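# Eight arms lift a loaded hand barrow onto two bearers

## Task

Raise the hand barrow and set it down resting on both bearers, with both rollers still riding on it; neither roller may drop off at any point.

## Robot and tools

Robots: eight identical i2rt Big YAM arms, arm1 to arm8. Each has six joints, a right hand (index, middle and ring fingers plus a thumb, four hinges each, every hinge with its own motor) and a wrist camera named armN_cam_wrist. A fixed room camera is cam_high. Feet (base_link, scene frame, metres): arm1 (+1.148, +0.654, 0.762), arm2 (+0.383, +0.650, 0.821), arm3 (-0.377, +0.649, 0.798), arm4 (-1.141, +0.651, 0.733), all facing -y. arm5 (-1.148, -0.661, 0.798), arm6 (-0.376, -0.655, 0.761), arm7 (+0.387, -0.652, 0.785), arm8 (+1.150, -0.651, 0.744), all facing +y. So the two rows face each other across the work area. The tops under the arms are at z=0.720. A hand reaches about 1.06 m from its joint1 axis.

Frame: a single shared scene frame, origin on the floor, +z up. Hand poses are 7 numbers [x, y, z, qw, qx, qy, qz]: metres plus a unit quaternion. The printed hand position can be off, especially at long reach. The hand point's own axes: +z runs along the straight fingers toward the tips, +x crosses the palm away from the thumb, +y points out of the palm face. The palm face is at y=-0.062 and the back at y=-0.12. Fingertips reach about z=+0.122 when straight. A camera mast sticks out on the palm side near the wrist and can strike things.

move: one action. Each top-level key is a robot name (arm1..arm8) holding only that robot's part; an omitted robot gets nothing new but may still be pushing toward old targets. A part may contain:
- joints: absolute targets by name. Arm joints are in radians: joint1_rad -2.879..2.879 (turn about foot, + is counter-clockwise from above), joint2_rad 0..3.141 (shoulder), joint3_rad 0..3.019 (elbow), joint4_rad -1.692..1.57 (hand pitch, + tips up), joint5_rad -1.57..1.57 (sideways, + to arm's right), joint6_rad -2.094..2.094 (roll). Hand keys are unitless -1..1 between each hinge's two stops. Toward -1 the finger _mcp, _pip and _dip hinges curl toward the palm; their straight values are +0.75, +0.58 and +0.70. _abd is straight at 0. Thumb straight values: cmc +0.71 (toward -1 swings it in front of the palm), axl +0.68, mcp +0.23, ipl +0.17. hand_current_limit (-1..1) caps all hand motor currents, linear from 0 mA at -1 to 550 mA at +1; it starts at +0.4. hand_speed (-0.96..1) sets set-point speed as (n+1)/2 of 8.5 rad/s; it starts at -0.6.
- target: an absolute hand pose (7 numbers as above, scene frame). The hand travels a straight line to it from its current hand_target. With a target, joints may hold only hand_ keys; including an arm joint gets the call refused.
- speed: top speed of that straight path, 0.002..0.5 m/s (default 0.25); rotation is capped at twice that in rad/s. It is only allowed together with target.
- min_time_s: 0.1..8 s, the least duration of that robot's arm joint motions.
- cameras: a list of camera names, or ["all"], or [].
Every motion of an action starts at once. All hand paths in one action finish together, paced by the slowest. Paths last 0.5 to 10 s. The controller clips each step to 100 mm and 20 degrees from the measured pose, so hands lag, wander and may end a centimetre or more off. Paths do not avoid objects or other arms. A move with no action returns the full state, the images and the scene number.

Results: per robot there are joint_positions (hand hinges on their -1..1 scale), Joint velocities ("within noise" when still), joint torques (+ toward larger joint value; entries 3 and 4 wrap at ±28 N m), hand and hand_target poses, hand_state words (moving, goal, blocked, overload), per-motor current in mA (+ pushes toward -1) and hand_goal_ lines. The "move" line gives each moved robot's outcome, "done" or the worst status. Status words: off_target (rested away from target, may still push); time_out (the arm keeps nearby targets and keeps pushing; send a joint its reported position to relieve it); not_followed / "joint command not followed" / "pose unreachable" (a safety check withheld the targets, and the robot may keep trying them). on_its_own lists motion you did not command. Robots under "as last shown" were not commanded, and their lines repeat earlier values. The "pictures" line gives the image order, and images may lag the state slightly.

wait: seconds 0..10; no new commands, the scene keeps running. zoom_image: camera plus region [x0,y0,x1,y1] in pixels from the top-left, at most 504x504, on the newest image only. finished_scene: scene (integer, the current scene number) ends the scene irreversibly; the barrow must then stay placed without help.

Usual order: look around, position hands under or around the barrow handles, close the fingers, lift together evenly so the rollers stay on, carry it over the bearers, lower, release, withdraw, check, finish.

Avoid: pressing two robots together, or closing a hand on another robot's fingers; either fails the scene. Hard hits on fixed or heavy things, objects leaving the work area or reaching the floor, a roller falling, dropping or releasing moving parts, slams. A refused call cancels the rest of that reply's move/wait/finish calls. The arms push without limit on contact and heat up: MOTOR HOT appears at 85 °C, and at 100 °C the arm goes limp for 30-60 s (OVER-TEMPERATURE FAULT, keys read limit_stop_at_motor_heat; resend targets afterwards). A hand motor at 495 mA or more for 5 s total shuts off for 10 s, so keep grips moderate. While you are thinking, the robots keep holding the last command. Loose objects may occasionally get a brief push.

Each tool is called after ">>>" by a JSON object that holds its "name" and its "arguments".

## Session

>>> {"name": "move", "arguments": {"cameras": ["all"]}}

Scene clock: 0.00 s.
Joint torques (N m): no reading
Heat: arm1: hottest joint2_rad 39 °C; arm2: hottest joint5_rad 36 °C; arm3: hottest joint6_rad 34 °C; arm4: hottest joint2_rad 38 °C; arm5: hottest joint1_rad 34 °C; arm6: hottest joint6_rad 38 °C; arm7: hottest joint3_rad 36 °C; arm8: hottest joint6_rad 34 °C.
Joint velocities: within noise
arm1.joint_positions: joint1_rad=+0.179 joint2_rad=+0.578 joint3_rad=+1.348 joint4_rad=-1.326 joint5_rad=+0.117 joint6_rad=+1.121 hand_index_mcp=+0.753 hand_index_abd=+0.000 hand_index_pip=+0.577 hand_index_dip=+0.696 hand_middle_mcp=+0.753 hand_middle_abd=+0.000 hand_middle_pip=+0.577 hand_middle_dip=+0.696 hand_ring_mcp=+0.753 hand_ring_abd=+0.000 hand_ring_pip=+0.577 hand_ring_dip=+0.696 hand_thumb_cmc=+0.714 hand_thumb_axl=+0.677 hand_thumb_mcp=+0.226 hand_thumb_ipl=+0.168 hand_current_limit=+0.400 hand_speed=-0.600
arm1.joint_status: not commanded
arm1.hand_state: goal,goal,goal,goal,goal,goal,goal,goal,goal,goal,goal,goal,goal,goal,goal,goal
arm1.index_mcp_current_ma: 0
arm1.index_abd_current_ma: 0
arm1.index_pip_current_ma: 0
arm1.index_dip_current_ma: 0
arm1.middle_mcp_current_ma: 0
arm1.middle_abd_current_ma: 0
arm1.middle_pip_current_ma: 0
arm1.middle_dip_current_ma: 0
arm1.ring_mcp_current_ma: 0
arm1.ring_abd_current_ma: 0
arm1.ring_pip_current_ma: 0
arm1.ring_dip_current_ma: 0
arm1.thumb_cmc_current_ma: 0
arm1.thumb_axl_current_ma: 0
arm1.thumb_mcp_current_ma: 0
arm1.thumb_ipl_current_ma: 0
arm1.hand_goal_index_mcp: 0.754
arm1.hand_goal_index_abd: 0.000
arm1.hand_goal_index_pip: 0.576
arm1.hand_goal_index_dip: 0.696
arm1.hand_goal_middle_mcp: 0.754
arm1.hand_goal_middle_abd: 0.000
arm1.hand_goal_middle_pip: 0.576
arm1.hand_goal_middle_dip: 0.696
arm1.hand_goal_ring_mcp: 0.754
arm1.hand_goal_ring_abd: 0.000
arm1.hand_goal_ring_pip: 0.576
arm1.hand_goal_ring_dip: 0.696
arm1.hand_goal_thumb_cmc: 0.714
arm1.hand_goal_thumb_axl: 0.678
arm1.hand_goal_thumb_mcp: 0.226
arm1.hand_goal_thumb_ipl: 0.168
arm1.hand: x=+1.0794 y=+0.4074 z=+1.3086 quat_wxyz=(+0.415, +0.763, -0.430, +0.245) (m; scene frame)
arm1.hand_target: x=+1.0789 y=+0.4103 z=+1.3214 quat_wxyz=(+0.425, +0.757, -0.428, +0.253) (m; scene frame)
arm1.hand_status: not commanded
arm2.joint_positions: joint1_rad=+0.140 joint2_rad=+0.649 joint3_rad=+1.408 joint4_rad=-1.295 joint5_rad=+0.074 joint6_rad=+1.067 hand_index_mcp=+0.753 hand_index_abd=+0.000 hand_index_pip=+0.577 hand_index_dip=+0.696 hand_middle_mcp=+0.753 hand_middle_abd=+0.000 hand_middle_pip=+0.577 hand_middle_dip=+0.696 hand_ring_mcp=+0.753 hand_ring_abd=+0.000 hand_ring_pip=+0.577 hand_ring_dip=+0.696 hand_thumb_cmc=+0.714 hand_thumb_axl=+0.677 hand_thumb_mcp=+0.226 hand_thumb_ipl=+0.168 hand_current_limit=+0.400 hand_speed=-0.600
arm2.joint_status: not commanded
arm2.hand_state: goal,goal,goal,goal,goal,goal,goal,goal,goal,goal,goal,goal,goal,goal,goal,goal
arm2.index_mcp_current_ma: 0
arm2.index_abd_current_ma: 0
arm2.index_pip_current_ma: 0
arm2.index_dip_current_ma: 0
arm2.middle_mcp_current_ma: 0
arm2.middle_abd_current_ma: 0
arm2.middle_pip_current_ma: 0
arm2.middle_dip_current_ma: 0
arm2.ring_mcp_current_ma: 0
arm2.ring_abd_current_ma: 0
arm2.ring_pip_current_ma: 0
arm2.ring_dip_current_ma: 0
arm2.thumb_cmc_current_ma: 0
arm2.thumb_axl_current_ma: 0
arm2.thumb_mcp_current_ma: 0
arm2.thumb_ipl_current_ma: 0
arm2.hand_goal_index_mcp: 0.754
arm2.hand_goal_index_abd: 0.000
arm2.hand_goal_index_pip: 0.576
arm2.hand_goal_index_dip: 0.696
arm2.hand_goal_middle_mcp: 0.754
arm2.hand_goal_middle_abd: 0.000
arm2.hand_goal_middle_pip: 0.576
arm2.hand_goal_middle_dip: 0.696
arm2.hand_goal_ring_mcp: 0.754
arm2.hand_goal_ring_abd: 0.000
arm2.hand_goal_ring_pip: 0.576
arm2.hand_goal_ring_dip: 0.696
arm2.hand_goal_thumb_cmc: 0.714
arm2.hand_goal_thumb_axl: 0.678
arm2.hand_goal_thumb_mcp: 0.226
arm2.hand_goal_thumb_ipl: 0.168
arm2.hand: x=+0.3259 y=+0.3812 z=+1.3923 quat_wxyz=(+0.421, +0.773, -0.396, +0.261) (m; scene frame)
arm2.hand_target: x=+0.3253 y=+0.3844 z=+1.4068 quat_wxyz=(+0.433, +0.765, -0.393, +0.269) (m; scene frame)
arm2.hand_status: not commanded
arm3.joint_positions: joint1_rad=+0.377 joint2_rad=+0.618 joint3_rad=+1.449 joint4_rad=-1.371 joint5_rad=+0.069 joint6_rad=+1.161 hand_index_mcp=+0.753 hand_index_abd=+0.000 hand_index_pip=+0.577 hand_index_dip=+0.696 hand_middle_mcp=+0.753 hand_middle_abd=+0.000 hand_middle_pip=+0.577 hand_middle_dip=+0.696 hand_ring_mcp=+0.753 hand_ring_abd=+0.000 hand_ring_pip=+0.577 hand_ring_dip=+0.696 hand_thumb_cmc=+0.714 hand_thumb_axl=+0.677 hand_thumb_mcp=+0.226 hand_thumb_ipl=+0.168 hand_current_limit=+0.400 hand_speed=-0.600
arm3.joint_status: not commanded
arm3.hand_state: goal,goal,goal,goal,goal,goal,goal,goal,goal,goal,goal,goal,goal,goal,goal,goal
arm3.index_mcp_current_ma: 0
arm3.index_abd_current_ma: 0
arm3.index_pip_current_ma: 0
arm3.index_dip_current_ma: 0
arm3.middle_mcp_current_ma: 0
arm3.middle_abd_current_ma: 0
arm3.middle_pip_current_ma: 0
arm3.middle_dip_current_ma: 0
arm3.ring_mcp_current_ma: 0
arm3.ring_abd_current_ma: 0
arm3.ring_pip_current_ma: 0
arm3.ring_dip_current_ma: 0
arm3.thumb_cmc_current_ma: 0
arm3.thumb_axl_current_ma: 0
arm3.thumb_mcp_current_ma: 0
arm3.thumb_ipl_current_ma: 0
arm3.hand_goal_index_mcp: 0.754
arm3.hand_goal_index_abd: 0.000
arm3.hand_goal_index_pip: 0.576
arm3.hand_goal_index_dip: 0.696
arm3.hand_goal_middle_mcp: 0.754
arm3.hand_goal_middle_abd: 0.000
arm3.hand_goal_middle_pip: 0.576
arm3.hand_goal_middle_dip: 0.696
arm3.hand_goal_ring_mcp: 0.754
arm3.hand_goal_ring_abd: 0.000
arm3.hand_goal_ring_pip: 0.576
arm3.hand_goal_ring_dip: 0.696
arm3.hand_goal_thumb_cmc: 0.714
arm3.hand_goal_thumb_axl: 0.678
arm3.hand_goal_thumb_mcp: 0.226
arm3.hand_goal_thumb_ipl: 0.168
arm3.hand: x=-0.3885 y=+0.4051 z=+1.3725 quat_wxyz=(+0.376, +0.796, -0.351, +0.319) (m; scene frame)
arm3.hand_target: x=-0.3895 y=+0.4078 z=+1.3848 quat_wxyz=(+0.385, +0.789, -0.348, +0.328) (m; scene frame)
arm3.hand_status: not commanded
arm4.joint_positions: joint1_rad=-0.199 joint2_rad=+0.616 joint3_rad=+1.347 joint4_rad=-1.276 joint5_rad=-0.019 joint6_rad=+1.086 hand_index_mcp=+0.753 hand_index_abd=+0.000 hand_index_pip=+0.577 hand_index_dip=+0.696 hand_middle_mcp=+0.753 hand_middle_abd=+0.000 hand_middle_pip=+0.577 hand_middle_dip=+0.696 hand_ring_mcp=+0.753 hand_ring_abd=+0.000 hand_ring_pip=+0.577 hand_ring_dip=+0.696 hand_thumb_cmc=+0.714 hand_thumb_axl=+0.677 hand_thumb_mcp=+0.226 hand_thumb_ipl=+0.168 hand_current_limit=+0.400 hand_speed=-0.600
arm4.joint_status: not commanded
arm4.hand_state: goal,goal,goal,goal,goal,goal,goal,goal,goal,goal,goal,goal,goal,goal,goal,goal
arm4.index_mcp_current_ma: 0
arm4.index_abd_current_ma: 0
arm4.index_pip_current_ma: 0
arm4.index_dip_current_ma: 0
arm4.middle_mcp_current_ma: 0
arm4.middle_abd_current_ma: 0
arm4.middle_pip_current_ma: 0
arm4.middle_dip_current_ma: 0
arm4.ring_mcp_current_ma: 0
arm4.ring_abd_current_ma: 0
arm4.ring_pip_current_ma: 0
arm4.ring_dip_current_ma: 0
arm4.thumb_cmc_current_ma: 0
arm4.thumb_axl_current_ma: 0
arm4.thumb_mcp_current_ma: 0
arm4.thumb_ipl_current_ma: 0
arm4.hand_goal_index_mcp: 0.754
arm4.hand_goal_index_abd: 0.000
arm4.hand_goal_index_pip: 0.576
arm4.hand_goal_index_dip: 0.696
arm4.hand_goal_middle_mcp: 0.754
arm4.hand_goal_middle_abd: 0.000
arm4.hand_goal_middle_pip: 0.576
arm4.hand_goal_middle_dip: 0.696
arm4.hand_goal_ring_mcp: 0.754
arm4.hand_goal_ring_abd: 0.000
arm4.hand_goal_ring_pip: 0.576
arm4.hand_goal_ring_dip: 0.696
arm4.hand_goal_thumb_cmc: 0.714
arm4.hand_goal_thumb_axl: 0.678
arm4.hand_goal_thumb_mcp: 0.226
arm4.hand_goal_thumb_ipl: 0.168
arm4.hand: x=-1.2687 y=+0.4093 z=+1.2800 quat_wxyz=(+0.437, +0.706, -0.511, +0.223) (m; scene frame)
arm4.hand_target: x=-1.2682 y=+0.4119 z=+1.2913 quat_wxyz=(+0.447, +0.701, -0.507, +0.227) (m; scene frame)
arm4.hand_status: not commanded
arm5.joint_positions: joint1_rad=+0.191 joint2_rad=+0.624 joint3_rad=+1.376 joint4_rad=-1.161 joint5_rad=+0.014 joint6_rad=+1.098 hand_index_mcp=+0.753 hand_index_abd=+0.000 hand_index_pip=+0.577 hand_index_dip=+0.696 hand_middle_mcp=+0.753 hand_middle_abd=+0.000 hand_middle_pip=+0.577 hand_middle_dip=+0.696 hand_ring_mcp=+0.753 hand_ring_abd=+0.000 hand_ring_pip=+0.577 hand_ring_dip=+0.696 hand_thumb_cmc=+0.714 hand_thumb_axl=+0.677 hand_thumb_mcp=+0.226 hand_thumb_ipl=+0.168 hand_current_limit=+0.400 hand_speed=-0.600
arm5.joint_status: not commanded
arm5.hand_state: goal,goal,goal,goal,goal,goal,goal,goal,goal,goal,goal,goal,goal,goal,goal,goal
arm5.index_mcp_current_ma: 0
arm5.index_abd_current_ma: 0
arm5.index_pip_current_ma: 0
arm5.index_dip_current_ma: 0
arm5.middle_mcp_current_ma: 0
arm5.middle_abd_current_ma: 0
arm5.middle_pip_current_ma: 0
arm5.middle_dip_current_ma: 0
arm5.ring_mcp_current_ma: 0
arm5.ring_abd_current_ma: 0
arm5.ring_pip_current_ma: 0
arm5.ring_dip_current_ma: 0
arm5.thumb_cmc_current_ma: 0
arm5.thumb_axl_current_ma: 0
arm5.thumb_mcp_current_ma: 0
arm5.thumb_ipl_current_ma: 0
arm5.hand_goal_index_mcp: 0.754
arm5.hand_goal_index_abd: 0.000
arm5.hand_goal_index_pip: 0.576
arm5.hand_goal_index_dip: 0.696
arm5.hand_goal_middle_mcp: 0.754
arm5.hand_goal_middle_abd: 0.000
arm5.hand_goal_middle_pip: 0.576
arm5.hand_goal_middle_dip: 0.696
arm5.hand_goal_ring_mcp: 0.754
arm5.hand_goal_ring_abd: 0.000
arm5.hand_goal_ring_pip: 0.576
arm5.hand_goal_ring_dip: 0.696
arm5.hand_goal_thumb_cmc: 0.714
arm5.hand_goal_thumb_axl: 0.678
arm5.hand_goal_thumb_mcp: 0.226
arm5.hand_goal_thumb_ipl: 0.168
arm5.hand: x=-1.1191 y=-0.3783 z=+1.3832 quat_wxyz=(-0.331, +0.360, +0.756, +0.435) (m; scene frame)
arm5.hand_target: x=-1.1183 y=-0.3817 z=+1.3961 quat_wxyz=(-0.338, +0.357, +0.749, +0.445) (m; scene frame)
arm5.hand_status: not commanded
arm6.joint_positions: joint1_rad=+0.075 joint2_rad=+0.612 joint3_rad=+1.395 joint4_rad=-1.342 joint5_rad=+0.007 joint6_rad=+1.168 hand_index_mcp=+0.753 hand_index_abd=+0.000 hand_index_pip=+0.577 hand_index_dip=+0.696 hand_middle_mcp=+0.753 hand_middle_abd=+0.000 hand_middle_pip=+0.577 hand_middle_dip=+0.696 hand_ring_mcp=+0.753 hand_ring_abd=+0.000 hand_ring_pip=+0.577 hand_ring_dip=+0.696 hand_thumb_cmc=+0.714 hand_thumb_axl=+0.677 hand_thumb_mcp=+0.226 hand_thumb_ipl=+0.168 hand_current_limit=+0.400 hand_speed=-0.600
arm6.joint_status: not commanded
arm6.hand_state: goal,goal,goal,goal,goal,goal,goal,goal,goal,goal,goal,goal,goal,goal,goal,goal
arm6.index_mcp_current_ma: 0
arm6.index_abd_current_ma: 0
arm6.index_pip_current_ma: 0
arm6.index_dip_current_ma: 0
arm6.middle_mcp_current_ma: 0
arm6.middle_abd_current_ma: 0
arm6.middle_pip_current_ma: 0
arm6.middle_dip_current_ma: 0
arm6.ring_mcp_current_ma: 0
arm6.ring_abd_current_ma: 0
arm6.ring_pip_current_ma: 0
arm6.ring_dip_current_ma: 0
arm6.thumb_cmc_current_ma: 0
arm6.thumb_axl_current_ma: 0
arm6.thumb_mcp_current_ma: 0
arm6.thumb_ipl_current_ma: 0
arm6.hand_goal_index_mcp: 0.754
arm6.hand_goal_index_abd: 0.000
arm6.hand_goal_index_pip: 0.576
arm6.hand_goal_index_dip: 0.696
arm6.hand_goal_middle_mcp: 0.754
arm6.hand_goal_middle_abd: 0.000
arm6.hand_goal_middle_pip: 0.576
arm6.hand_goal_middle_dip: 0.696
arm6.hand_goal_ring_mcp: 0.754
arm6.hand_goal_ring_abd: 0.000
arm6.hand_goal_ring_pip: 0.576
arm6.hand_goal_ring_dip: 0.696
arm6.hand_goal_thumb_cmc: 0.714
arm6.hand_goal_thumb_axl: 0.678
arm6.hand_goal_thumb_mcp: 0.226
arm6.hand_goal_thumb_ipl: 0.168
arm6.hand: x=-0.3080 y=-0.4095 z=+1.3128 quat_wxyz=(-0.280, +0.453, +0.749, +0.394) (m; scene frame)
arm6.hand_target: x=-0.3077 y=-0.4122 z=+1.3261 quat_wxyz=(-0.288, +0.449, +0.742, +0.405) (m; scene frame)
arm6.hand_status: not commanded
arm7.joint_positions: joint1_rad=+0.308 joint2_rad=+0.616 joint3_rad=+1.427 joint4_rad=-1.188 joint5_rad=-0.052 joint6_rad=+1.173 hand_index_mcp=+0.753 hand_index_abd=+0.000 hand_index_pip=+0.577 hand_index_dip=+0.696 hand_middle_mcp=+0.753 hand_middle_abd=+0.000 hand_middle_pip=+0.577 hand_middle_dip=+0.696 hand_ring_mcp=+0.753 hand_ring_abd=+0.000 hand_ring_pip=+0.577 hand_ring_dip=+0.696 hand_thumb_cmc=+0.714 hand_thumb_axl=+0.677 hand_thumb_mcp=+0.226 hand_thumb_ipl=+0.168 hand_current_limit=+0.400 hand_speed=-0.600
arm7.joint_status: not commanded
arm7.hand_state: goal,goal,goal,goal,goal,goal,goal,goal,goal,goal,goal,goal,goal,goal,goal,goal
arm7.index_mcp_current_ma: 0
arm7.index_abd_current_ma: 0
arm7.index_pip_current_ma: 0
arm7.index_dip_current_ma: 0
arm7.middle_mcp_current_ma: 0
arm7.middle_abd_current_ma: 0
arm7.middle_pip_current_ma: 0
arm7.middle_dip_current_ma: 0
arm7.ring_mcp_current_ma: 0
arm7.ring_abd_current_ma: 0
arm7.ring_pip_current_ma: 0
arm7.ring_dip_current_ma: 0
arm7.thumb_cmc_current_ma: 0
arm7.thumb_axl_current_ma: 0
arm7.thumb_mcp_current_ma: 0
arm7.thumb_ipl_current_ma: 0
arm7.hand_goal_index_mcp: 0.754
arm7.hand_goal_index_abd: 0.000
arm7.hand_goal_index_pip: 0.576
arm7.hand_goal_index_dip: 0.696
arm7.hand_goal_middle_mcp: 0.754
arm7.hand_goal_middle_abd: 0.000
arm7.hand_goal_middle_pip: 0.576
arm7.hand_goal_middle_dip: 0.696
arm7.hand_goal_ring_mcp: 0.754
arm7.hand_goal_ring_abd: 0.000
arm7.hand_goal_ring_pip: 0.576
arm7.hand_goal_ring_dip: 0.696
arm7.hand_goal_thumb_cmc: 0.714
arm7.hand_goal_thumb_axl: 0.678
arm7.hand_goal_thumb_mcp: 0.226
arm7.hand_goal_thumb_ipl: 0.168
arm7.hand: x=+0.3811 y=-0.3877 z=+1.3854 quat_wxyz=(-0.390, +0.334, +0.757, +0.405) (m; scene frame)
arm7.hand_target: x=+0.3823 y=-0.3920 z=+1.3988 quat_wxyz=(-0.398, +0.330, +0.749, +0.414) (m; scene frame)
arm7.hand_status: not commanded
arm8.joint_positions: joint1_rad=-0.496 joint2_rad=+0.637 joint3_rad=+1.434 joint4_rad=-1.206 joint5_rad=+0.010 joint6_rad=+1.125 hand_index_mcp=+0.753 hand_index_abd=+0.000 hand_index_pip=+0.577 hand_index_dip=+0.696 hand_middle_mcp=+0.753 hand_middle_abd=+0.000 hand_middle_pip=+0.577 hand_middle_dip=+0.696 hand_ring_mcp=+0.753 hand_ring_abd=+0.000 hand_ring_pip=+0.577 hand_ring_dip=+0.696 hand_thumb_cmc=+0.714 hand_thumb_axl=+0.677 hand_thumb_mcp=+0.226 hand_thumb_ipl=+0.168 hand_current_limit=+0.400 hand_speed=-0.600
arm8.joint_status: not commanded
arm8.hand_state: goal,goal,goal,goal,goal,goal,goal,goal,goal,goal,goal,goal,goal,goal,goal,goal
arm8.index_mcp_current_ma: 0
arm8.index_abd_current_ma: 0
arm8.index_pip_current_ma: 0
arm8.index_dip_current_ma: 0
arm8.middle_mcp_current_ma: 0
arm8.middle_abd_current_ma: 0
arm8.middle_pip_current_ma: 0
arm8.middle_dip_current_ma: 0
arm8.ring_mcp_current_ma: 0
arm8.ring_abd_current_ma: 0
arm8.ring_pip_current_ma: 0
arm8.ring_dip_current_ma: 0
arm8.thumb_cmc_current_ma: 0
arm8.thumb_axl_current_ma: 0
arm8.thumb_mcp_current_ma: 0
arm8.thumb_ipl_current_ma: 0
arm8.hand_goal_index_mcp: 0.754
arm8.hand_goal_index_abd: 0.000
arm8.hand_goal_index_pip: 0.576
arm8.hand_goal_index_dip: 0.696
arm8.hand_goal_middle_mcp: 0.754
arm8.hand_goal_middle_abd: 0.000
arm8.hand_goal_middle_pip: 0.576
arm8.hand_goal_middle_dip: 0.696
arm8.hand_goal_ring_mcp: 0.754
arm8.hand_goal_ring_abd: 0.000
arm8.hand_goal_ring_pip: 0.576
arm8.hand_goal_ring_dip: 0.696
arm8.hand_goal_thumb_cmc: 0.714
arm8.hand_goal_thumb_axl: 0.678
arm8.hand_goal_thumb_mcp: 0.226
arm8.hand_goal_thumb_ipl: 0.168
arm8.hand: x=+1.3490 y=-0.4708 z=+1.3459 quat_wxyz=(-0.149, +0.616, +0.565, +0.529) (m; scene frame)
arm8.hand_target: x=+1.3467 y=-0.4743 z=+1.3581 quat_wxyz=(-0.152, +0.610, +0.560, +0.540) (m; scene frame)
arm8.hand_status: not commanded
pictures: arm1_cam_wrist, arm2_cam_wrist, arm3_cam_wrist, arm4_cam_wrist, arm5_cam_wrist, arm6_cam_wrist, arm7_cam_wrist, arm8_cam_wrist, cam_high
Images, in order (width x height): arm1_cam_wrist 896x504, arm2_cam_wrist 896x504, arm3_cam_wrist 896x504, arm4_cam_wrist 896x504, arm5_cam_wrist 896x504, arm6_cam_wrist 896x504, arm7_cam_wrist 896x504, arm8_cam_wrist 896x504, cam_high 896x504.

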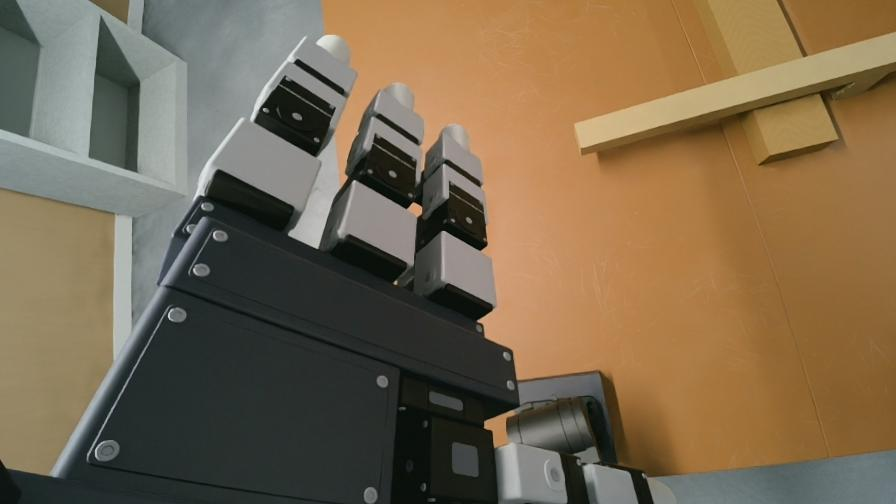

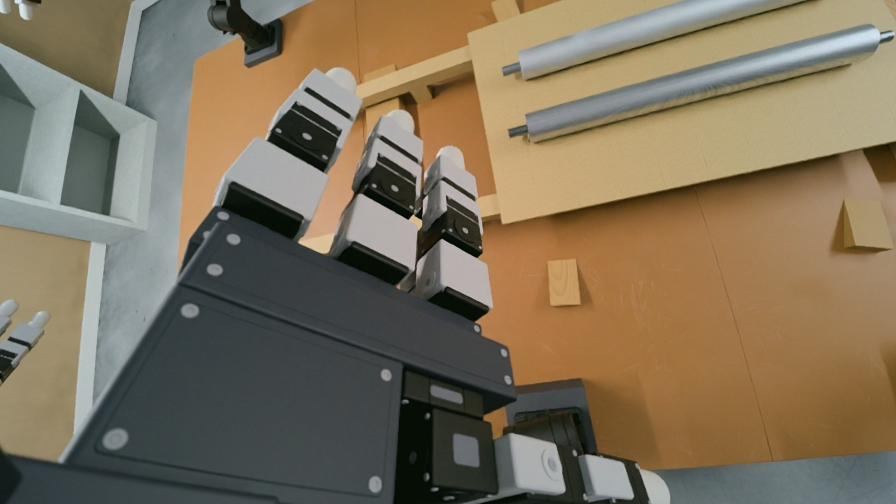

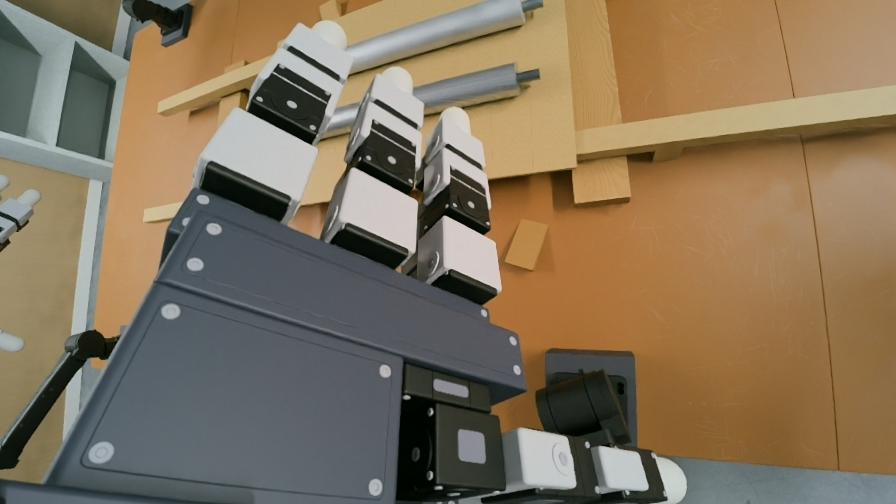

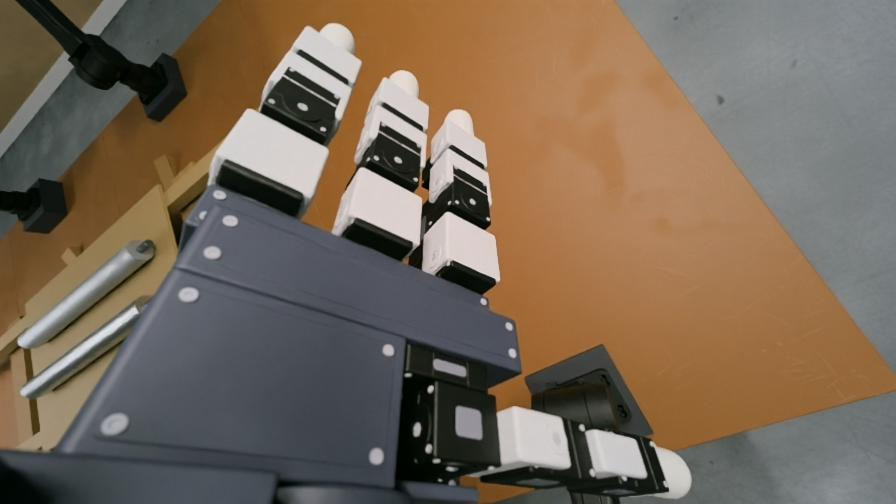

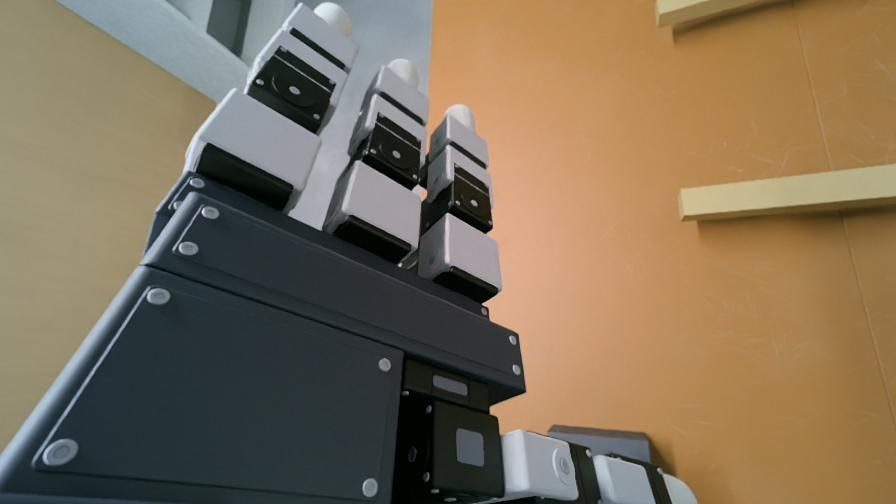

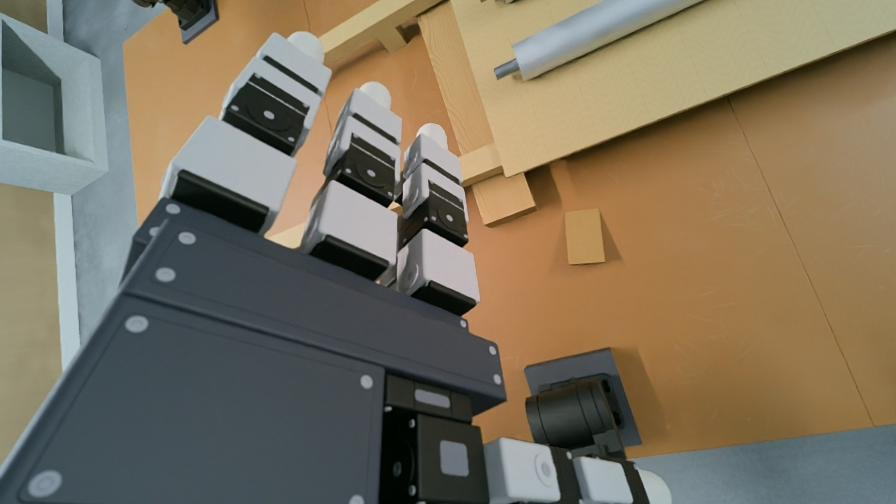

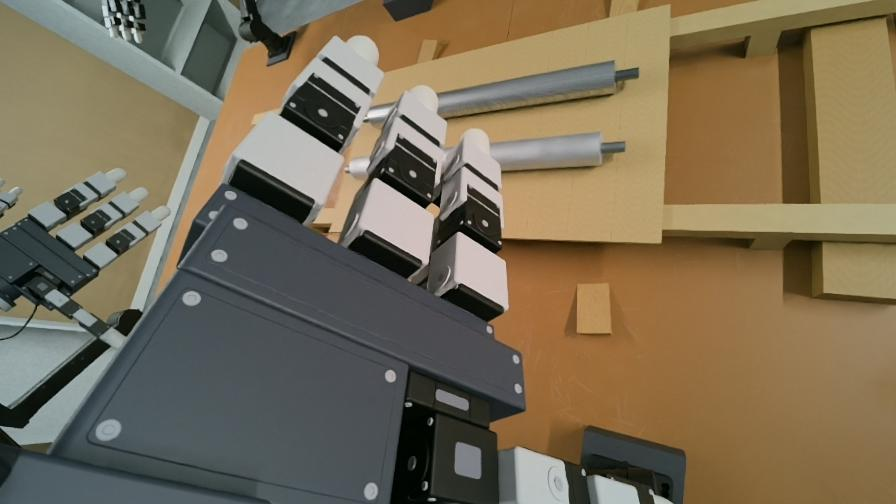

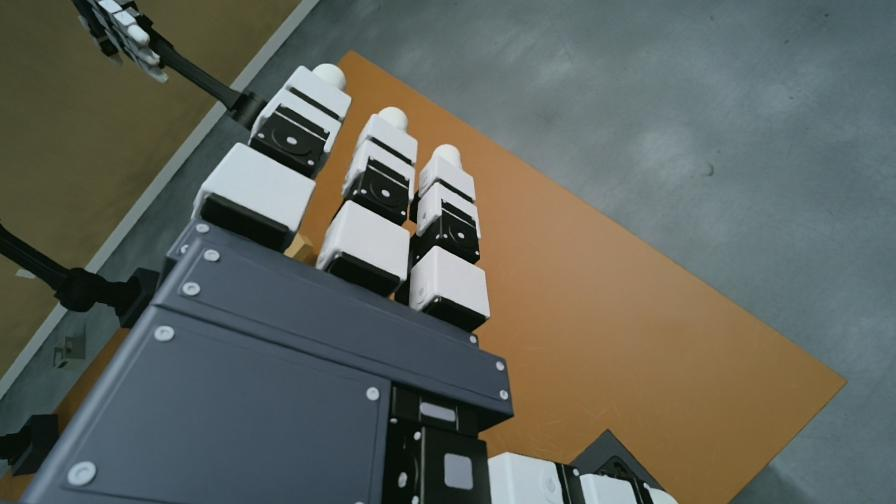

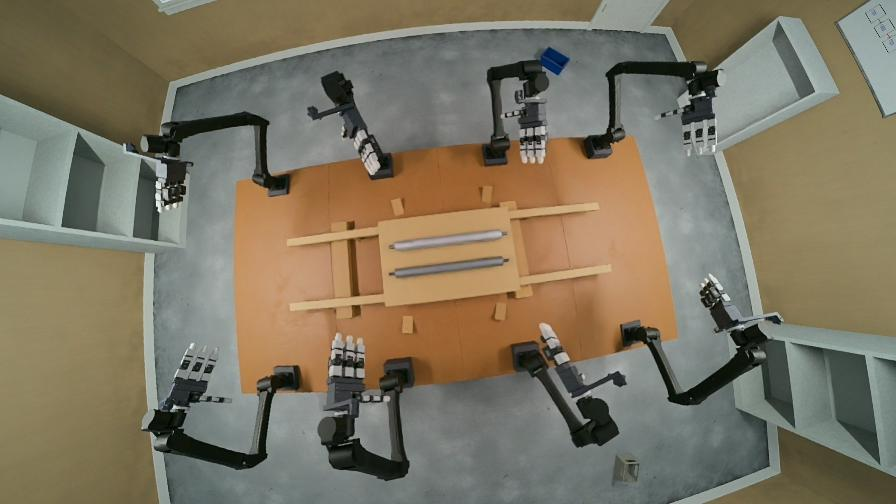

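>>> {"name": "zoom_image", "arguments": {"camera": "cam_high", "region": [230, 130, 480, 330]}}

>>> {"name": "zoom_image", "arguments": {"camera": "cam_high", "region": [440, 130, 690, 330]}}

>>> {"name": "zoom_image", "arguments": {"camera": "arm1_cam_wrist", "region": [500, 0, 896, 300]}}

>>> {"name": "zoom_image", "arguments": {"camera": "arm7_cam_wrist", "region": [500, 0, 896, 360]}}

>>> {"name": "zoom_image", "arguments": {"camera": "arm3_cam_wrist", "region": [450, 0, 896, 360]}}

>>> {"name": "zoom_image", "arguments": {"camera": "arm2_cam_wrist", "region": [400, 0, 896, 360]}}

>>> {"name": "zoom_image", "arguments": {"camera": "arm6_cam_wrist", "region": [250, 0, 750, 360]}}

Scaled by 2.016.

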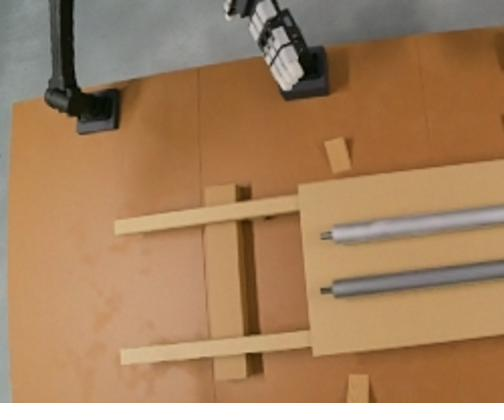

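Scaled by 2.016.

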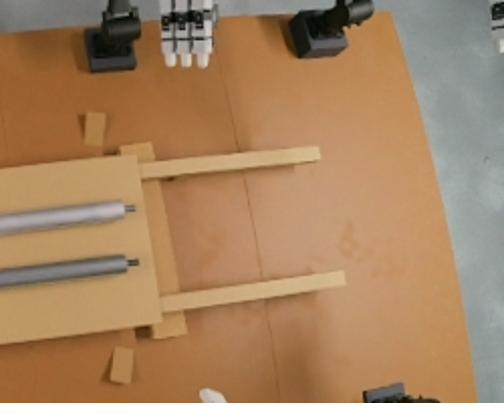

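Scaled by 1.273.

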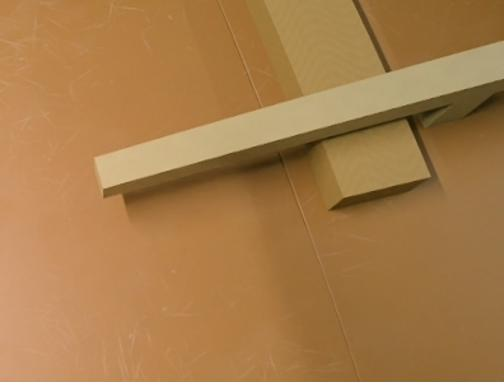

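Scaled by 1.273.

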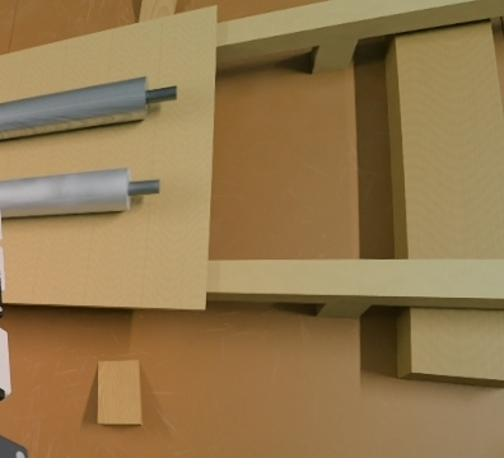

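Scaled by 1.130.

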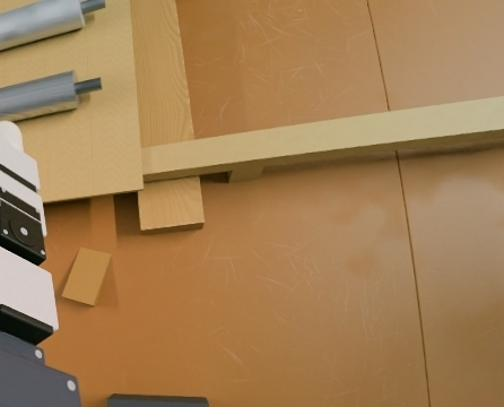

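Scaled by 1.016.

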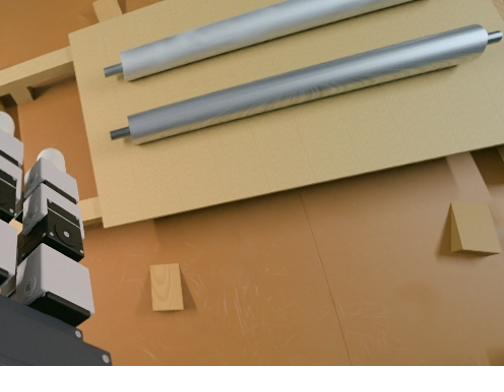

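Scaled by 1.008.

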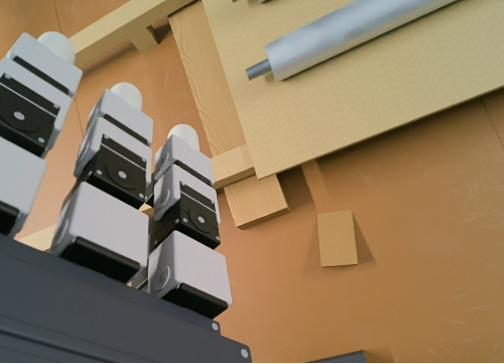

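>>> {"name": "move", "arguments": {"arm1": {"target": [1.0, 0.33, 1.02, 0.819, 0.574, 0, 0], "speed": 0.25}, "arm8": {"target": [1.0, -0.43, 1.02, 0, 0, 0.574, 0.819], "speed": 0.25}, "arm4": {"target": [-1.0, 0.33, 1.02, 0.819, 0.574, 0, 0], "speed": 0.25}, "arm5": {"target": [-1.0, -0.43, 1.02, 0, 0, 0.574, 0.819], "speed": 0.25}, "cameras": ["arm1_cam_wrist", "arm8_cam_wrist", "arm4_cam_wrist", "arm5_cam_wrist", "cam_high"]}}

Scene clock: 16.57 s.
Joint torques (N m): arm1=[-0.73 -5.42 5.64 3.03 0.08 -0.16] | arm2=[-1.32 1.03 9.03 2.09 0.11 -0.1] | arm3=[-0.62 4.66 9.17 2.33 0.11 -0.02] | arm4=[-0.15 -6.59 5.44 3.22 -0.28 -0.25] | arm5=[0.97 3.72 12.79 2.21 0.21 -0.11] | arm6=[-1.44 2.26 11.17 1.89 0.17 -0.21] | arm7=[0.15 1.79 10.58 2.55 -0.04 -0.09] | arm8=[-2.26 -2.08 4.49 1.99 -0.37 -0.21]
Heat: arm1: hottest joint2_rad 39 °C; arm2: hottest joint5_rad 36 °C; arm3: hottest joint6_rad 34 °C; arm4: hottest joint2_rad 37 °C; arm5: hottest joint1_rad 34 °C; arm6: hottest joint6_rad 37 °C; arm7: hottest joint3_rad 39 °C; arm8: hottest joint6_rad 34 °C.
move: arm1 off_target; arm4 off_target; arm5 not_followed; arm8 off_target
Joint velocities: within noise
arm1.joint_positions: joint1_rad=-0.599 joint2_rad=+1.467 joint3_rad=+0.080 joint4_rad=+1.545 joint5_rad=-0.591 joint6_rad=+0.145 hand_index_mcp=+0.763 hand_index_abd=+0.000 hand_index_pip=+0.577 hand_index_dip=+0.696 hand_middle_mcp=+0.763 hand_middle_abd=+0.000 hand_middle_pip=+0.577 hand_middle_dip=+0.696 hand_ring_mcp=+0.762 hand_ring_abd=+0.000 hand_ring_pip=+0.577 hand_ring_dip=+0.696 hand_thumb_cmc=+0.721 hand_thumb_axl=+0.677 hand_thumb_mcp=+0.226 hand_thumb_ipl=+0.168 hand_current_limit=+0.400 hand_speed=-0.600
arm1.joint_status: not commanded
arm1.hand_state: goal,goal,goal,goal,goal,goal,goal,goal,goal,goal,goal,goal,goal,goal,goal,goal
arm1.index_mcp_current_ma: 47
arm1.index_abd_current_ma: 2
arm1.index_pip_current_ma: 3
arm1.index_dip_current_ma: 0
arm1.middle_mcp_current_ma: 45
arm1.middle_abd_current_ma: 2
arm1.middle_pip_current_ma: 3
arm1.middle_dip_current_ma: 0
arm1.ring_mcp_current_ma: 41
arm1.ring_abd_current_ma: 2
arm1.ring_pip_current_ma: 3
arm1.ring_dip_current_ma: 0
arm1.thumb_cmc_current_ma: 34
arm1.thumb_axl_current_ma: -4
arm1.thumb_mcp_current_ma: -1
arm1.thumb_ipl_current_ma: -2
arm1.hand_goal_index_mcp: 0.754
arm1.hand_goal_index_abd: 0.000
arm1.hand_goal_index_pip: 0.576
arm1.hand_goal_index_dip: 0.696
arm1.hand_goal_middle_mcp: 0.754
arm1.hand_goal_middle_abd: 0.000
arm1.hand_goal_middle_pip: 0.576
arm1.hand_goal_middle_dip: 0.696
arm1.hand_goal_ring_mcp: 0.754
arm1.hand_goal_ring_abd: 0.000
arm1.hand_goal_ring_pip: 0.576
arm1.hand_goal_ring_dip: 0.696
arm1.hand_goal_thumb_cmc: 0.714
arm1.hand_goal_thumb_axl: 0.678
arm1.hand_goal_thumb_mcp: 0.226
arm1.hand_goal_thumb_ipl: 0.168
arm1.hand: x=+1.0047 y=+0.3332 z=+1.0139 quat_wxyz=(+0.747, +0.664, -0.025, +0.012) (m; scene frame)
arm1.hand_target: x=+1.0001 y=+0.3301 z=+1.0207 quat_wxyz=(+0.755, +0.655, -0.017, -0.001) (m; scene frame)
arm1.hand_status: off_target (0.008 m and 13.6 deg from the pose sent, 0.309 m and 77.8 deg at the start; a joint's target at an end of its range on 55 of 144 steps)
arm2, arm3, arm6, arm7: as last shown
arm2.joint_positions: joint1_rad=+0.140 joint2_rad=+0.649 joint3_rad=+1.408 joint4_rad=-1.295 joint5_rad=+0.074 joint6_rad=+1.067 hand_index_mcp=+0.755 hand_index_abd=+0.000 hand_index_pip=+0.577 hand_index_dip=+0.696 hand_middle_mcp=+0.755 hand_middle_abd=+0.000 hand_middle_pip=+0.577 hand_middle_dip=+0.696 hand_ring_mcp=+0.755 hand_ring_abd=+0.000 hand_ring_pip=+0.577 hand_ring_dip=+0.696 hand_thumb_cmc=+0.715 hand_thumb_axl=+0.677 hand_thumb_mcp=+0.226 hand_thumb_ipl=+0.168 hand_current_limit=+0.400 hand_speed=-0.600
arm3.joint_positions: joint1_rad=+0.377 joint2_rad=+0.618 joint3_rad=+1.449 joint4_rad=-1.371 joint5_rad=+0.069 joint6_rad=+1.161 hand_index_mcp=+0.755 hand_index_abd=+0.000 hand_index_pip=+0.577 hand_index_dip=+0.696 hand_middle_mcp=+0.755 hand_middle_abd=+0.000 hand_middle_pip=+0.577 hand_middle_dip=+0.696 hand_ring_mcp=+0.755 hand_ring_abd=+0.000 hand_ring_pip=+0.577 hand_ring_dip=+0.696 hand_thumb_cmc=+0.715 hand_thumb_axl=+0.677 hand_thumb_mcp=+0.226 hand_thumb_ipl=+0.168 hand_current_limit=+0.400 hand_speed=-0.600
arm4.joint_positions: joint1_rad=+0.751 joint2_rad=+1.470 joint3_rad=+0.172 joint4_rad=+1.555 joint5_rad=+0.723 joint6_rad=-0.187 hand_index_mcp=+0.762 hand_index_abd=+0.000 hand_index_pip=+0.577 hand_index_dip=+0.696 hand_middle_mcp=+0.763 hand_middle_abd=+0.000 hand_middle_pip=+0.577 hand_middle_dip=+0.696 hand_ring_mcp=+0.763 hand_ring_abd=+0.000 hand_ring_pip=+0.577 hand_ring_dip=+0.696 hand_thumb_cmc=+0.723 hand_thumb_axl=+0.677 hand_thumb_mcp=+0.226 hand_thumb_ipl=+0.168 hand_current_limit=+0.400 hand_speed=-0.600
arm4.joint_status: not commanded
arm4.hand_state: goal,goal,goal,goal,goal,goal,goal,goal,goal,goal,goal,goal,goal,goal,goal,goal
arm4.index_mcp_current_ma: 42
arm4.index_abd_current_ma: 2
arm4.index_pip_current_ma: 3
arm4.index_dip_current_ma: 0
arm4.middle_mcp_current_ma: 46
arm4.middle_abd_current_ma: 2
arm4.middle_pip_current_ma: 3
arm4.middle_dip_current_ma: 0
arm4.ring_mcp_current_ma: 45
arm4.ring_abd_current_ma: 2
arm4.ring_pip_current_ma: 3
arm4.ring_dip_current_ma: 0
arm4.thumb_cmc_current_ma: 42
arm4.thumb_axl_current_ma: -4
arm4.thumb_mcp_current_ma: -2
arm4.thumb_ipl_current_ma: -2
arm4.hand_goal_index_mcp: 0.754
arm4.hand_goal_index_abd: 0.000
arm4.hand_goal_index_pip: 0.576
arm4.hand_goal_index_dip: 0.696
arm4.hand_goal_middle_mcp: 0.754
arm4.hand_goal_middle_abd: 0.000
arm4.hand_goal_middle_pip: 0.576
arm4.hand_goal_middle_dip: 0.696
arm4.hand_goal_ring_mcp: 0.754
arm4.hand_goal_ring_abd: 0.000
arm4.hand_goal_ring_pip: 0.576
arm4.hand_goal_ring_dip: 0.696
arm4.hand_goal_thumb_cmc: 0.714
arm4.hand_goal_thumb_axl: 0.678
arm4.hand_goal_thumb_mcp: 0.226
arm4.hand_goal_thumb_ipl: 0.168
arm4.hand: x=-1.0000 y=+0.3334 z=+1.0144 quat_wxyz=(+0.771, +0.636, +0.015, +0.007) (m; scene frame)
arm4.hand_target: x=-1.0002 y=+0.3300 z=+1.0207 quat_wxyz=(+0.779, +0.627, +0.007, +0.007) (m; scene frame)
arm4.hand_status: off_target (0.007 m and 9.2 deg from the pose sent, 0.382 m and 80.5 deg at the start; a joint's target at an end of its range on 56 of 144 steps)
arm5.joint_positions: joint1_rad=-0.572 joint2_rad=+0.020 joint3_rad=+0.069 joint4_rad=-0.016 joint5_rad=-0.463 joint6_rad=+0.392 hand_index_mcp=+0.761 hand_index_abd=+0.001 hand_index_pip=+0.577 hand_index_dip=+0.696 hand_middle_mcp=+0.763 hand_middle_abd=+0.001 hand_middle_pip=+0.577 hand_middle_dip=+0.696 hand_ring_mcp=+0.761 hand_ring_abd=+0.001 hand_ring_pip=+0.577 hand_ring_dip=+0.696 hand_thumb_cmc=+0.720 hand_thumb_axl=+0.677 hand_thumb_mcp=+0.226 hand_thumb_ipl=+0.168 hand_current_limit=+0.400 hand_speed=-0.600
arm5.joint_status: not commanded
arm5.hand_state: goal,goal,goal,goal,goal,goal,goal,goal,goal,goal,goal,goal,goal,goal,goal,goal
arm5.index_mcp_current_ma: 5
arm5.index_abd_current_ma: 0
arm5.index_pip_current_ma: 0
arm5.index_dip_current_ma: 0
arm5.middle_mcp_current_ma: 6
arm5.middle_abd_current_ma: 0
arm5.middle_pip_current_ma: 0
arm5.middle_dip_current_ma: 0
arm5.ring_mcp_current_ma: 4
arm5.ring_abd_current_ma: 0
arm5.ring_pip_current_ma: 0
arm5.ring_dip_current_ma: 0
arm5.thumb_cmc_current_ma: 4
arm5.thumb_axl_current_ma: 0
arm5.thumb_mcp_current_ma: 0
arm5.thumb_ipl_current_ma: 0
arm5.hand_goal_index_mcp: 0.754
arm5.hand_goal_index_abd: 0.000
arm5.hand_goal_index_pip: 0.576
arm5.hand_goal_index_dip: 0.696
arm5.hand_goal_middle_mcp: 0.754
arm5.hand_goal_middle_abd: 0.000
arm5.hand_goal_middle_pip: 0.576
arm5.hand_goal_middle_dip: 0.696
arm5.hand_goal_ring_mcp: 0.754
arm5.hand_goal_ring_abd: 0.000
arm5.hand_goal_ring_pip: 0.576
arm5.hand_goal_ring_dip: 0.696
arm5.hand_goal_thumb_cmc: 0.714
arm5.hand_goal_thumb_axl: 0.678
arm5.hand_goal_thumb_mcp: 0.226
arm5.hand_goal_thumb_ipl: 0.168
arm5.on_its_own: joint1_rad is held at -0.557, not at its first target +0.191; joint2_rad is held at +0.012, not at its first target +0.624; joint3_rad is held at +0.100, not at its first target +1.399; joint4_rad is held at -0.023, not at its first target -1.155; joint5_rad is held at -0.461, not at its first target +0.014; joint6_rad is held at +0.399, not at its first target +1.098
arm5.hand: x=-1.0299 y=-0.4071 z=+1.0997 quat_wxyz=(-0.106, +0.158, +0.680, +0.708) (m; scene frame)
arm5.hand_target: x=-1.0346 y=-0.4091 z=+1.1188 quat_wxyz=(-0.110, +0.150, +0.671, +0.717) (m; scene frame)
arm5.hand_status: not_followed (0.088 m and 28.1 deg from the pose sent, 0.386 m and 75.6 deg at the start; pose on its path clipped on 34 of 111 steps; a joint's target at an end of its range on 50 of 111 steps)
arm6.joint_positions: joint1_rad=+0.075 joint2_rad=+0.612 joint3_rad=+1.395 joint4_rad=-1.342 joint5_rad=+0.007 joint6_rad=+1.168 hand_index_mcp=+0.754 hand_index_abd=+0.000 hand_index_pip=+0.577 hand_index_dip=+0.696 hand_middle_mcp=+0.754 hand_middle_abd=+0.000 hand_middle_pip=+0.577 hand_middle_dip=+0.696 hand_ring_mcp=+0.754 hand_ring_abd=+0.000 hand_ring_pip=+0.577 hand_ring_dip=+0.696 hand_thumb_cmc=+0.714 hand_thumb_axl=+0.677 hand_thumb_mcp=+0.226 hand_thumb_ipl=+0.168 hand_current_limit=+0.400 hand_speed=-0.600
arm7.joint_positions: joint1_rad=+0.308 joint2_rad=+0.616 joint3_rad=+1.427 joint4_rad=-1.188 joint5_rad=-0.052 joint6_rad=+1.173 hand_index_mcp=+0.754 hand_index_abd=+0.001 hand_index_pip=+0.577 hand_index_dip=+0.696 hand_middle_mcp=+0.754 hand_middle_abd=+0.001 hand_middle_pip=+0.577 hand_middle_dip=+0.696 hand_ring_mcp=+0.754 hand_ring_abd=+0.001 hand_ring_pip=+0.577 hand_ring_dip=+0.696 hand_thumb_cmc=+0.714 hand_thumb_axl=+0.677 hand_thumb_mcp=+0.226 hand_thumb_ipl=+0.168 hand_current_limit=+0.400 hand_speed=-0.600
arm8.joint_positions: joint1_rad=+1.273 joint2_rad=+1.255 joint3_rad=+0.026 joint4_rad=+1.537 joint5_rad=+1.132 joint6_rad=-0.280 hand_index_mcp=+0.763 hand_index_abd=+0.001 hand_index_pip=+0.577 hand_index_dip=+0.696 hand_middle_mcp=+0.763 hand_middle_abd=+0.001 hand_middle_pip=+0.577 hand_middle_dip=+0.696 hand_ring_mcp=+0.762 hand_ring_abd=+0.001 hand_ring_pip=+0.577 hand_ring_dip=+0.696 hand_thumb_cmc=+0.720 hand_thumb_axl=+0.677 hand_thumb_mcp=+0.226 hand_thumb_ipl=+0.168 hand_current_limit=+0.400 hand_speed=-0.600
arm8.joint_status: not commanded
arm8.hand_state: goal,goal,goal,goal,goal,goal,goal,goal,goal,goal,goal,goal,goal,goal,goal,goal
arm8.index_mcp_current_ma: 9
arm8.index_abd_current_ma: 0
arm8.index_pip_current_ma: 0
arm8.index_dip_current_ma: 0
arm8.middle_mcp_current_ma: 9
arm8.middle_abd_current_ma: 0
arm8.middle_pip_current_ma: 0
arm8.middle_dip_current_ma: 0
arm8.ring_mcp_current_ma: 7
arm8.ring_abd_current_ma: 0
arm8.ring_pip_current_ma: 0
arm8.ring_dip_current_ma: 0
arm8.thumb_cmc_current_ma: 5
arm8.thumb_axl_current_ma: 0
arm8.thumb_mcp_current_ma: 0
arm8.thumb_ipl_current_ma: 0
arm8.hand_goal_index_mcp: 0.754
arm8.hand_goal_index_abd: 0.000
arm8.hand_goal_index_pip: 0.576
arm8.hand_goal_index_dip: 0.696
arm8.hand_goal_middle_mcp: 0.754
arm8.hand_goal_middle_abd: 0.000
arm8.hand_goal_middle_pip: 0.576
arm8.hand_goal_middle_dip: 0.696
arm8.hand_goal_ring_mcp: 0.754
arm8.hand_goal_ring_abd: 0.000
arm8.hand_goal_ring_pip: 0.576
arm8.hand_goal_ring_dip: 0.696
arm8.hand_goal_thumb_cmc: 0.714
arm8.hand_goal_thumb_axl: 0.678
arm8.hand_goal_thumb_mcp: 0.226
arm8.hand_goal_thumb_ipl: 0.168
arm8.hand: x=+0.9973 y=-0.4307 z=+1.0212 quat_wxyz=(-0.026, -0.032, +0.662, +0.748) (m; scene frame)
arm8.hand_target: x=+1.0001 y=-0.4297 z=+1.0207 quat_wxyz=(-0.019, -0.032, +0.661, +0.749) (m; scene frame)
arm8.hand_status: off_target (0.003 m and 13.8 deg from the pose sent, 0.479 m and 81.6 deg at the start; pose on its path clipped on 27 of 144 steps; a joint's target at an end of its range on 28 of 144 steps)
pictures: arm1_cam_wrist, arm4_cam_wrist, arm5_cam_wrist, arm8_cam_wrist, cam_high
pose unreachable (arm5 arm): on one or more control steps of this call this arm could not follow its commanded pose, so it was not sent that pose on those steps. On the call's last step it was still not sent that pose. It may still have moved: this result reports where it is.
cause: moving toward the commanded pose would bring two parts of the arm too close to each other.
Images, in order (width x height): arm1_cam_wrist 896x504, arm4_cam_wrist 896x504, arm5_cam_wrist 896x504, arm8_cam_wrist 896x504, cam_high 896x504.

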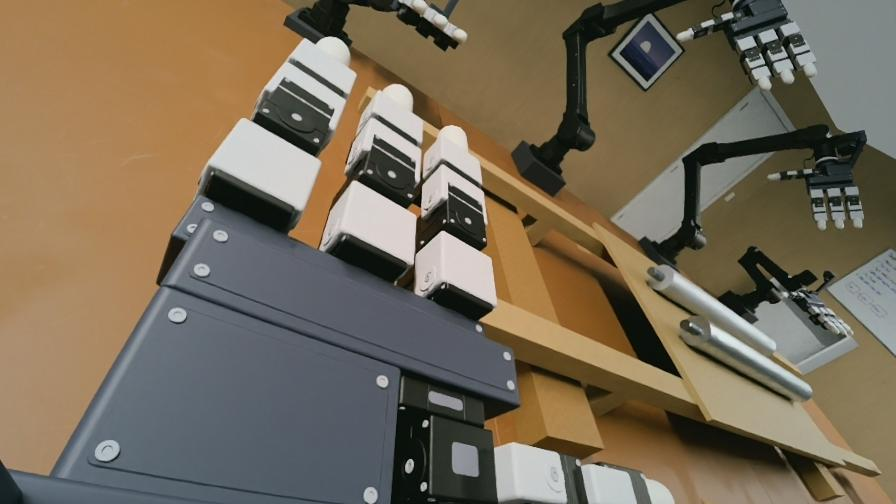

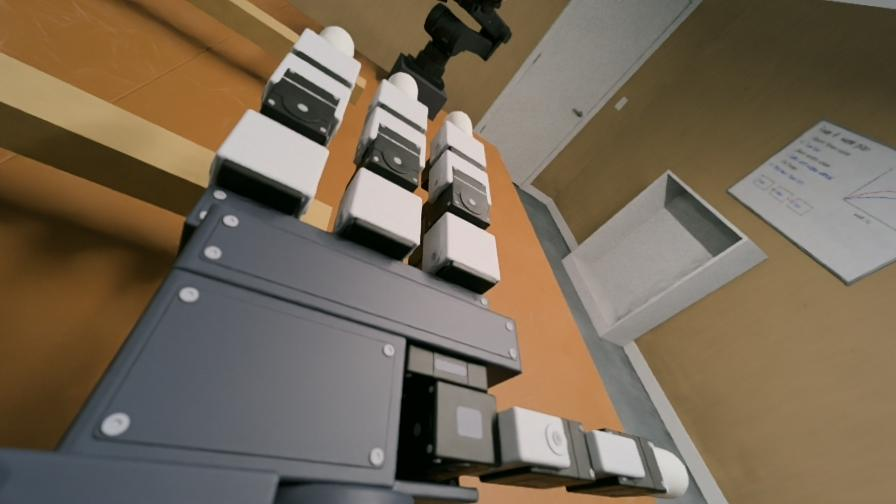

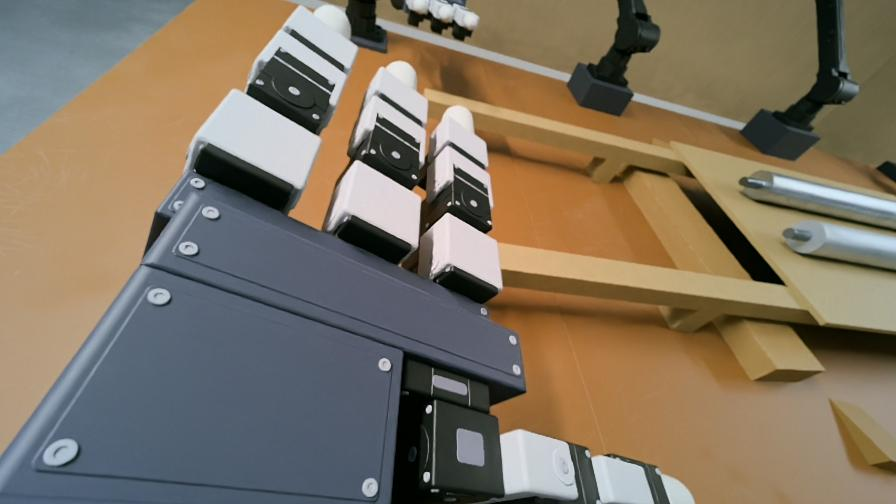

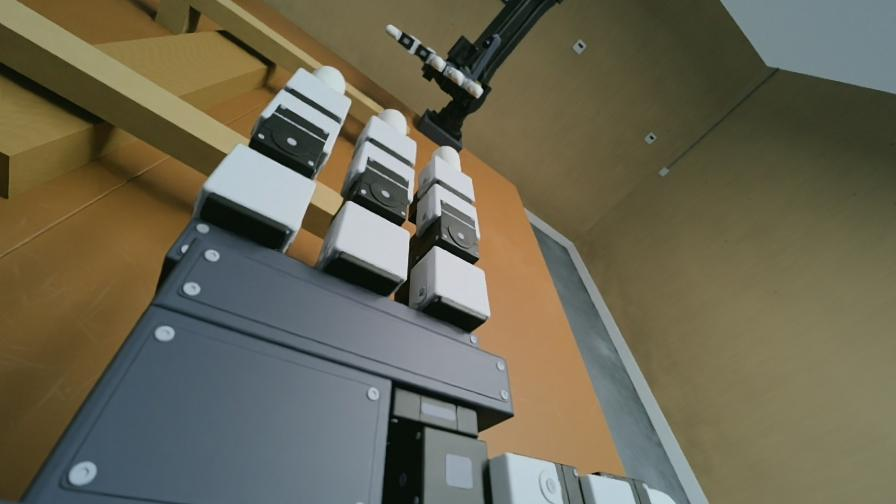

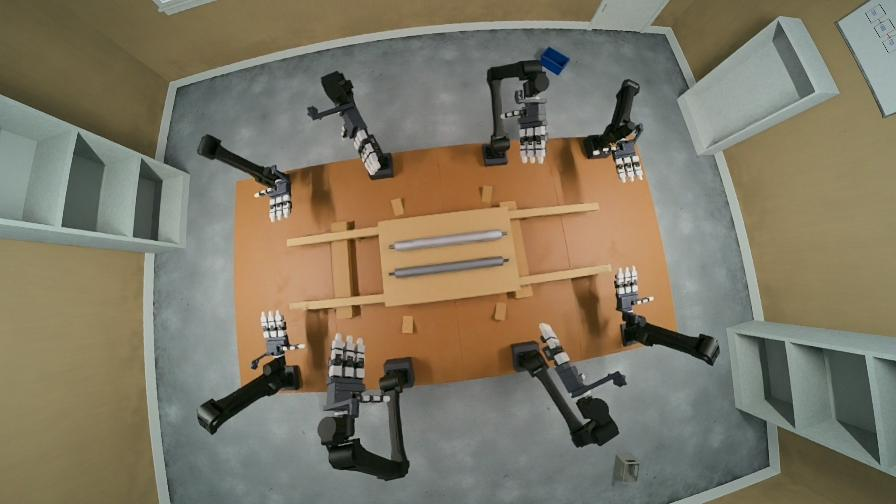

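>>> {"name": "zoom_image", "arguments": {"camera": "arm1_cam_wrist", "region": [470, 150, 896, 504]}}

>>> {"name": "zoom_image", "arguments": {"camera": "arm5_cam_wrist", "region": [470, 80, 896, 430]}}

>>> {"name": "zoom_image", "arguments": {"camera": "arm8_cam_wrist", "region": [0, 0, 400, 300]}}

>>> {"name": "zoom_image", "arguments": {"camera": "arm4_cam_wrist", "region": [0, 0, 400, 300]}}

Scaled by 1.183.

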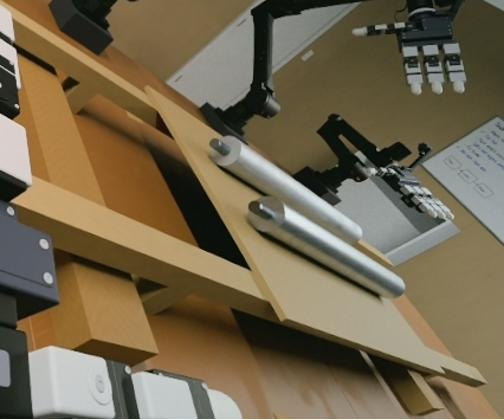

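Scaled by 1.183.

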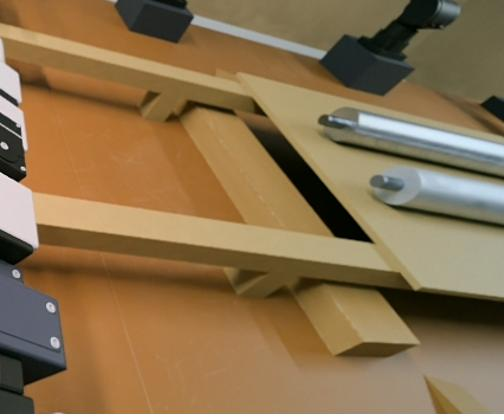

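Scaled by 1.260.

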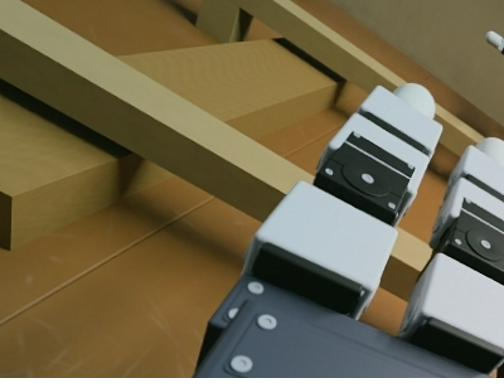

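Scaled by 1.260.

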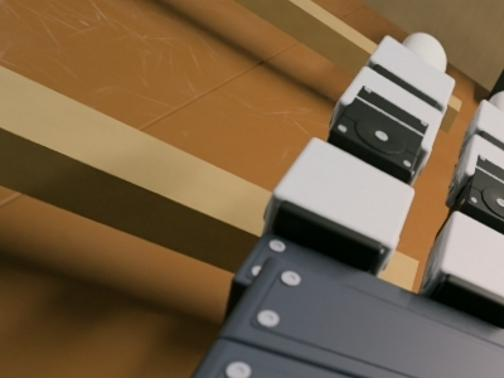

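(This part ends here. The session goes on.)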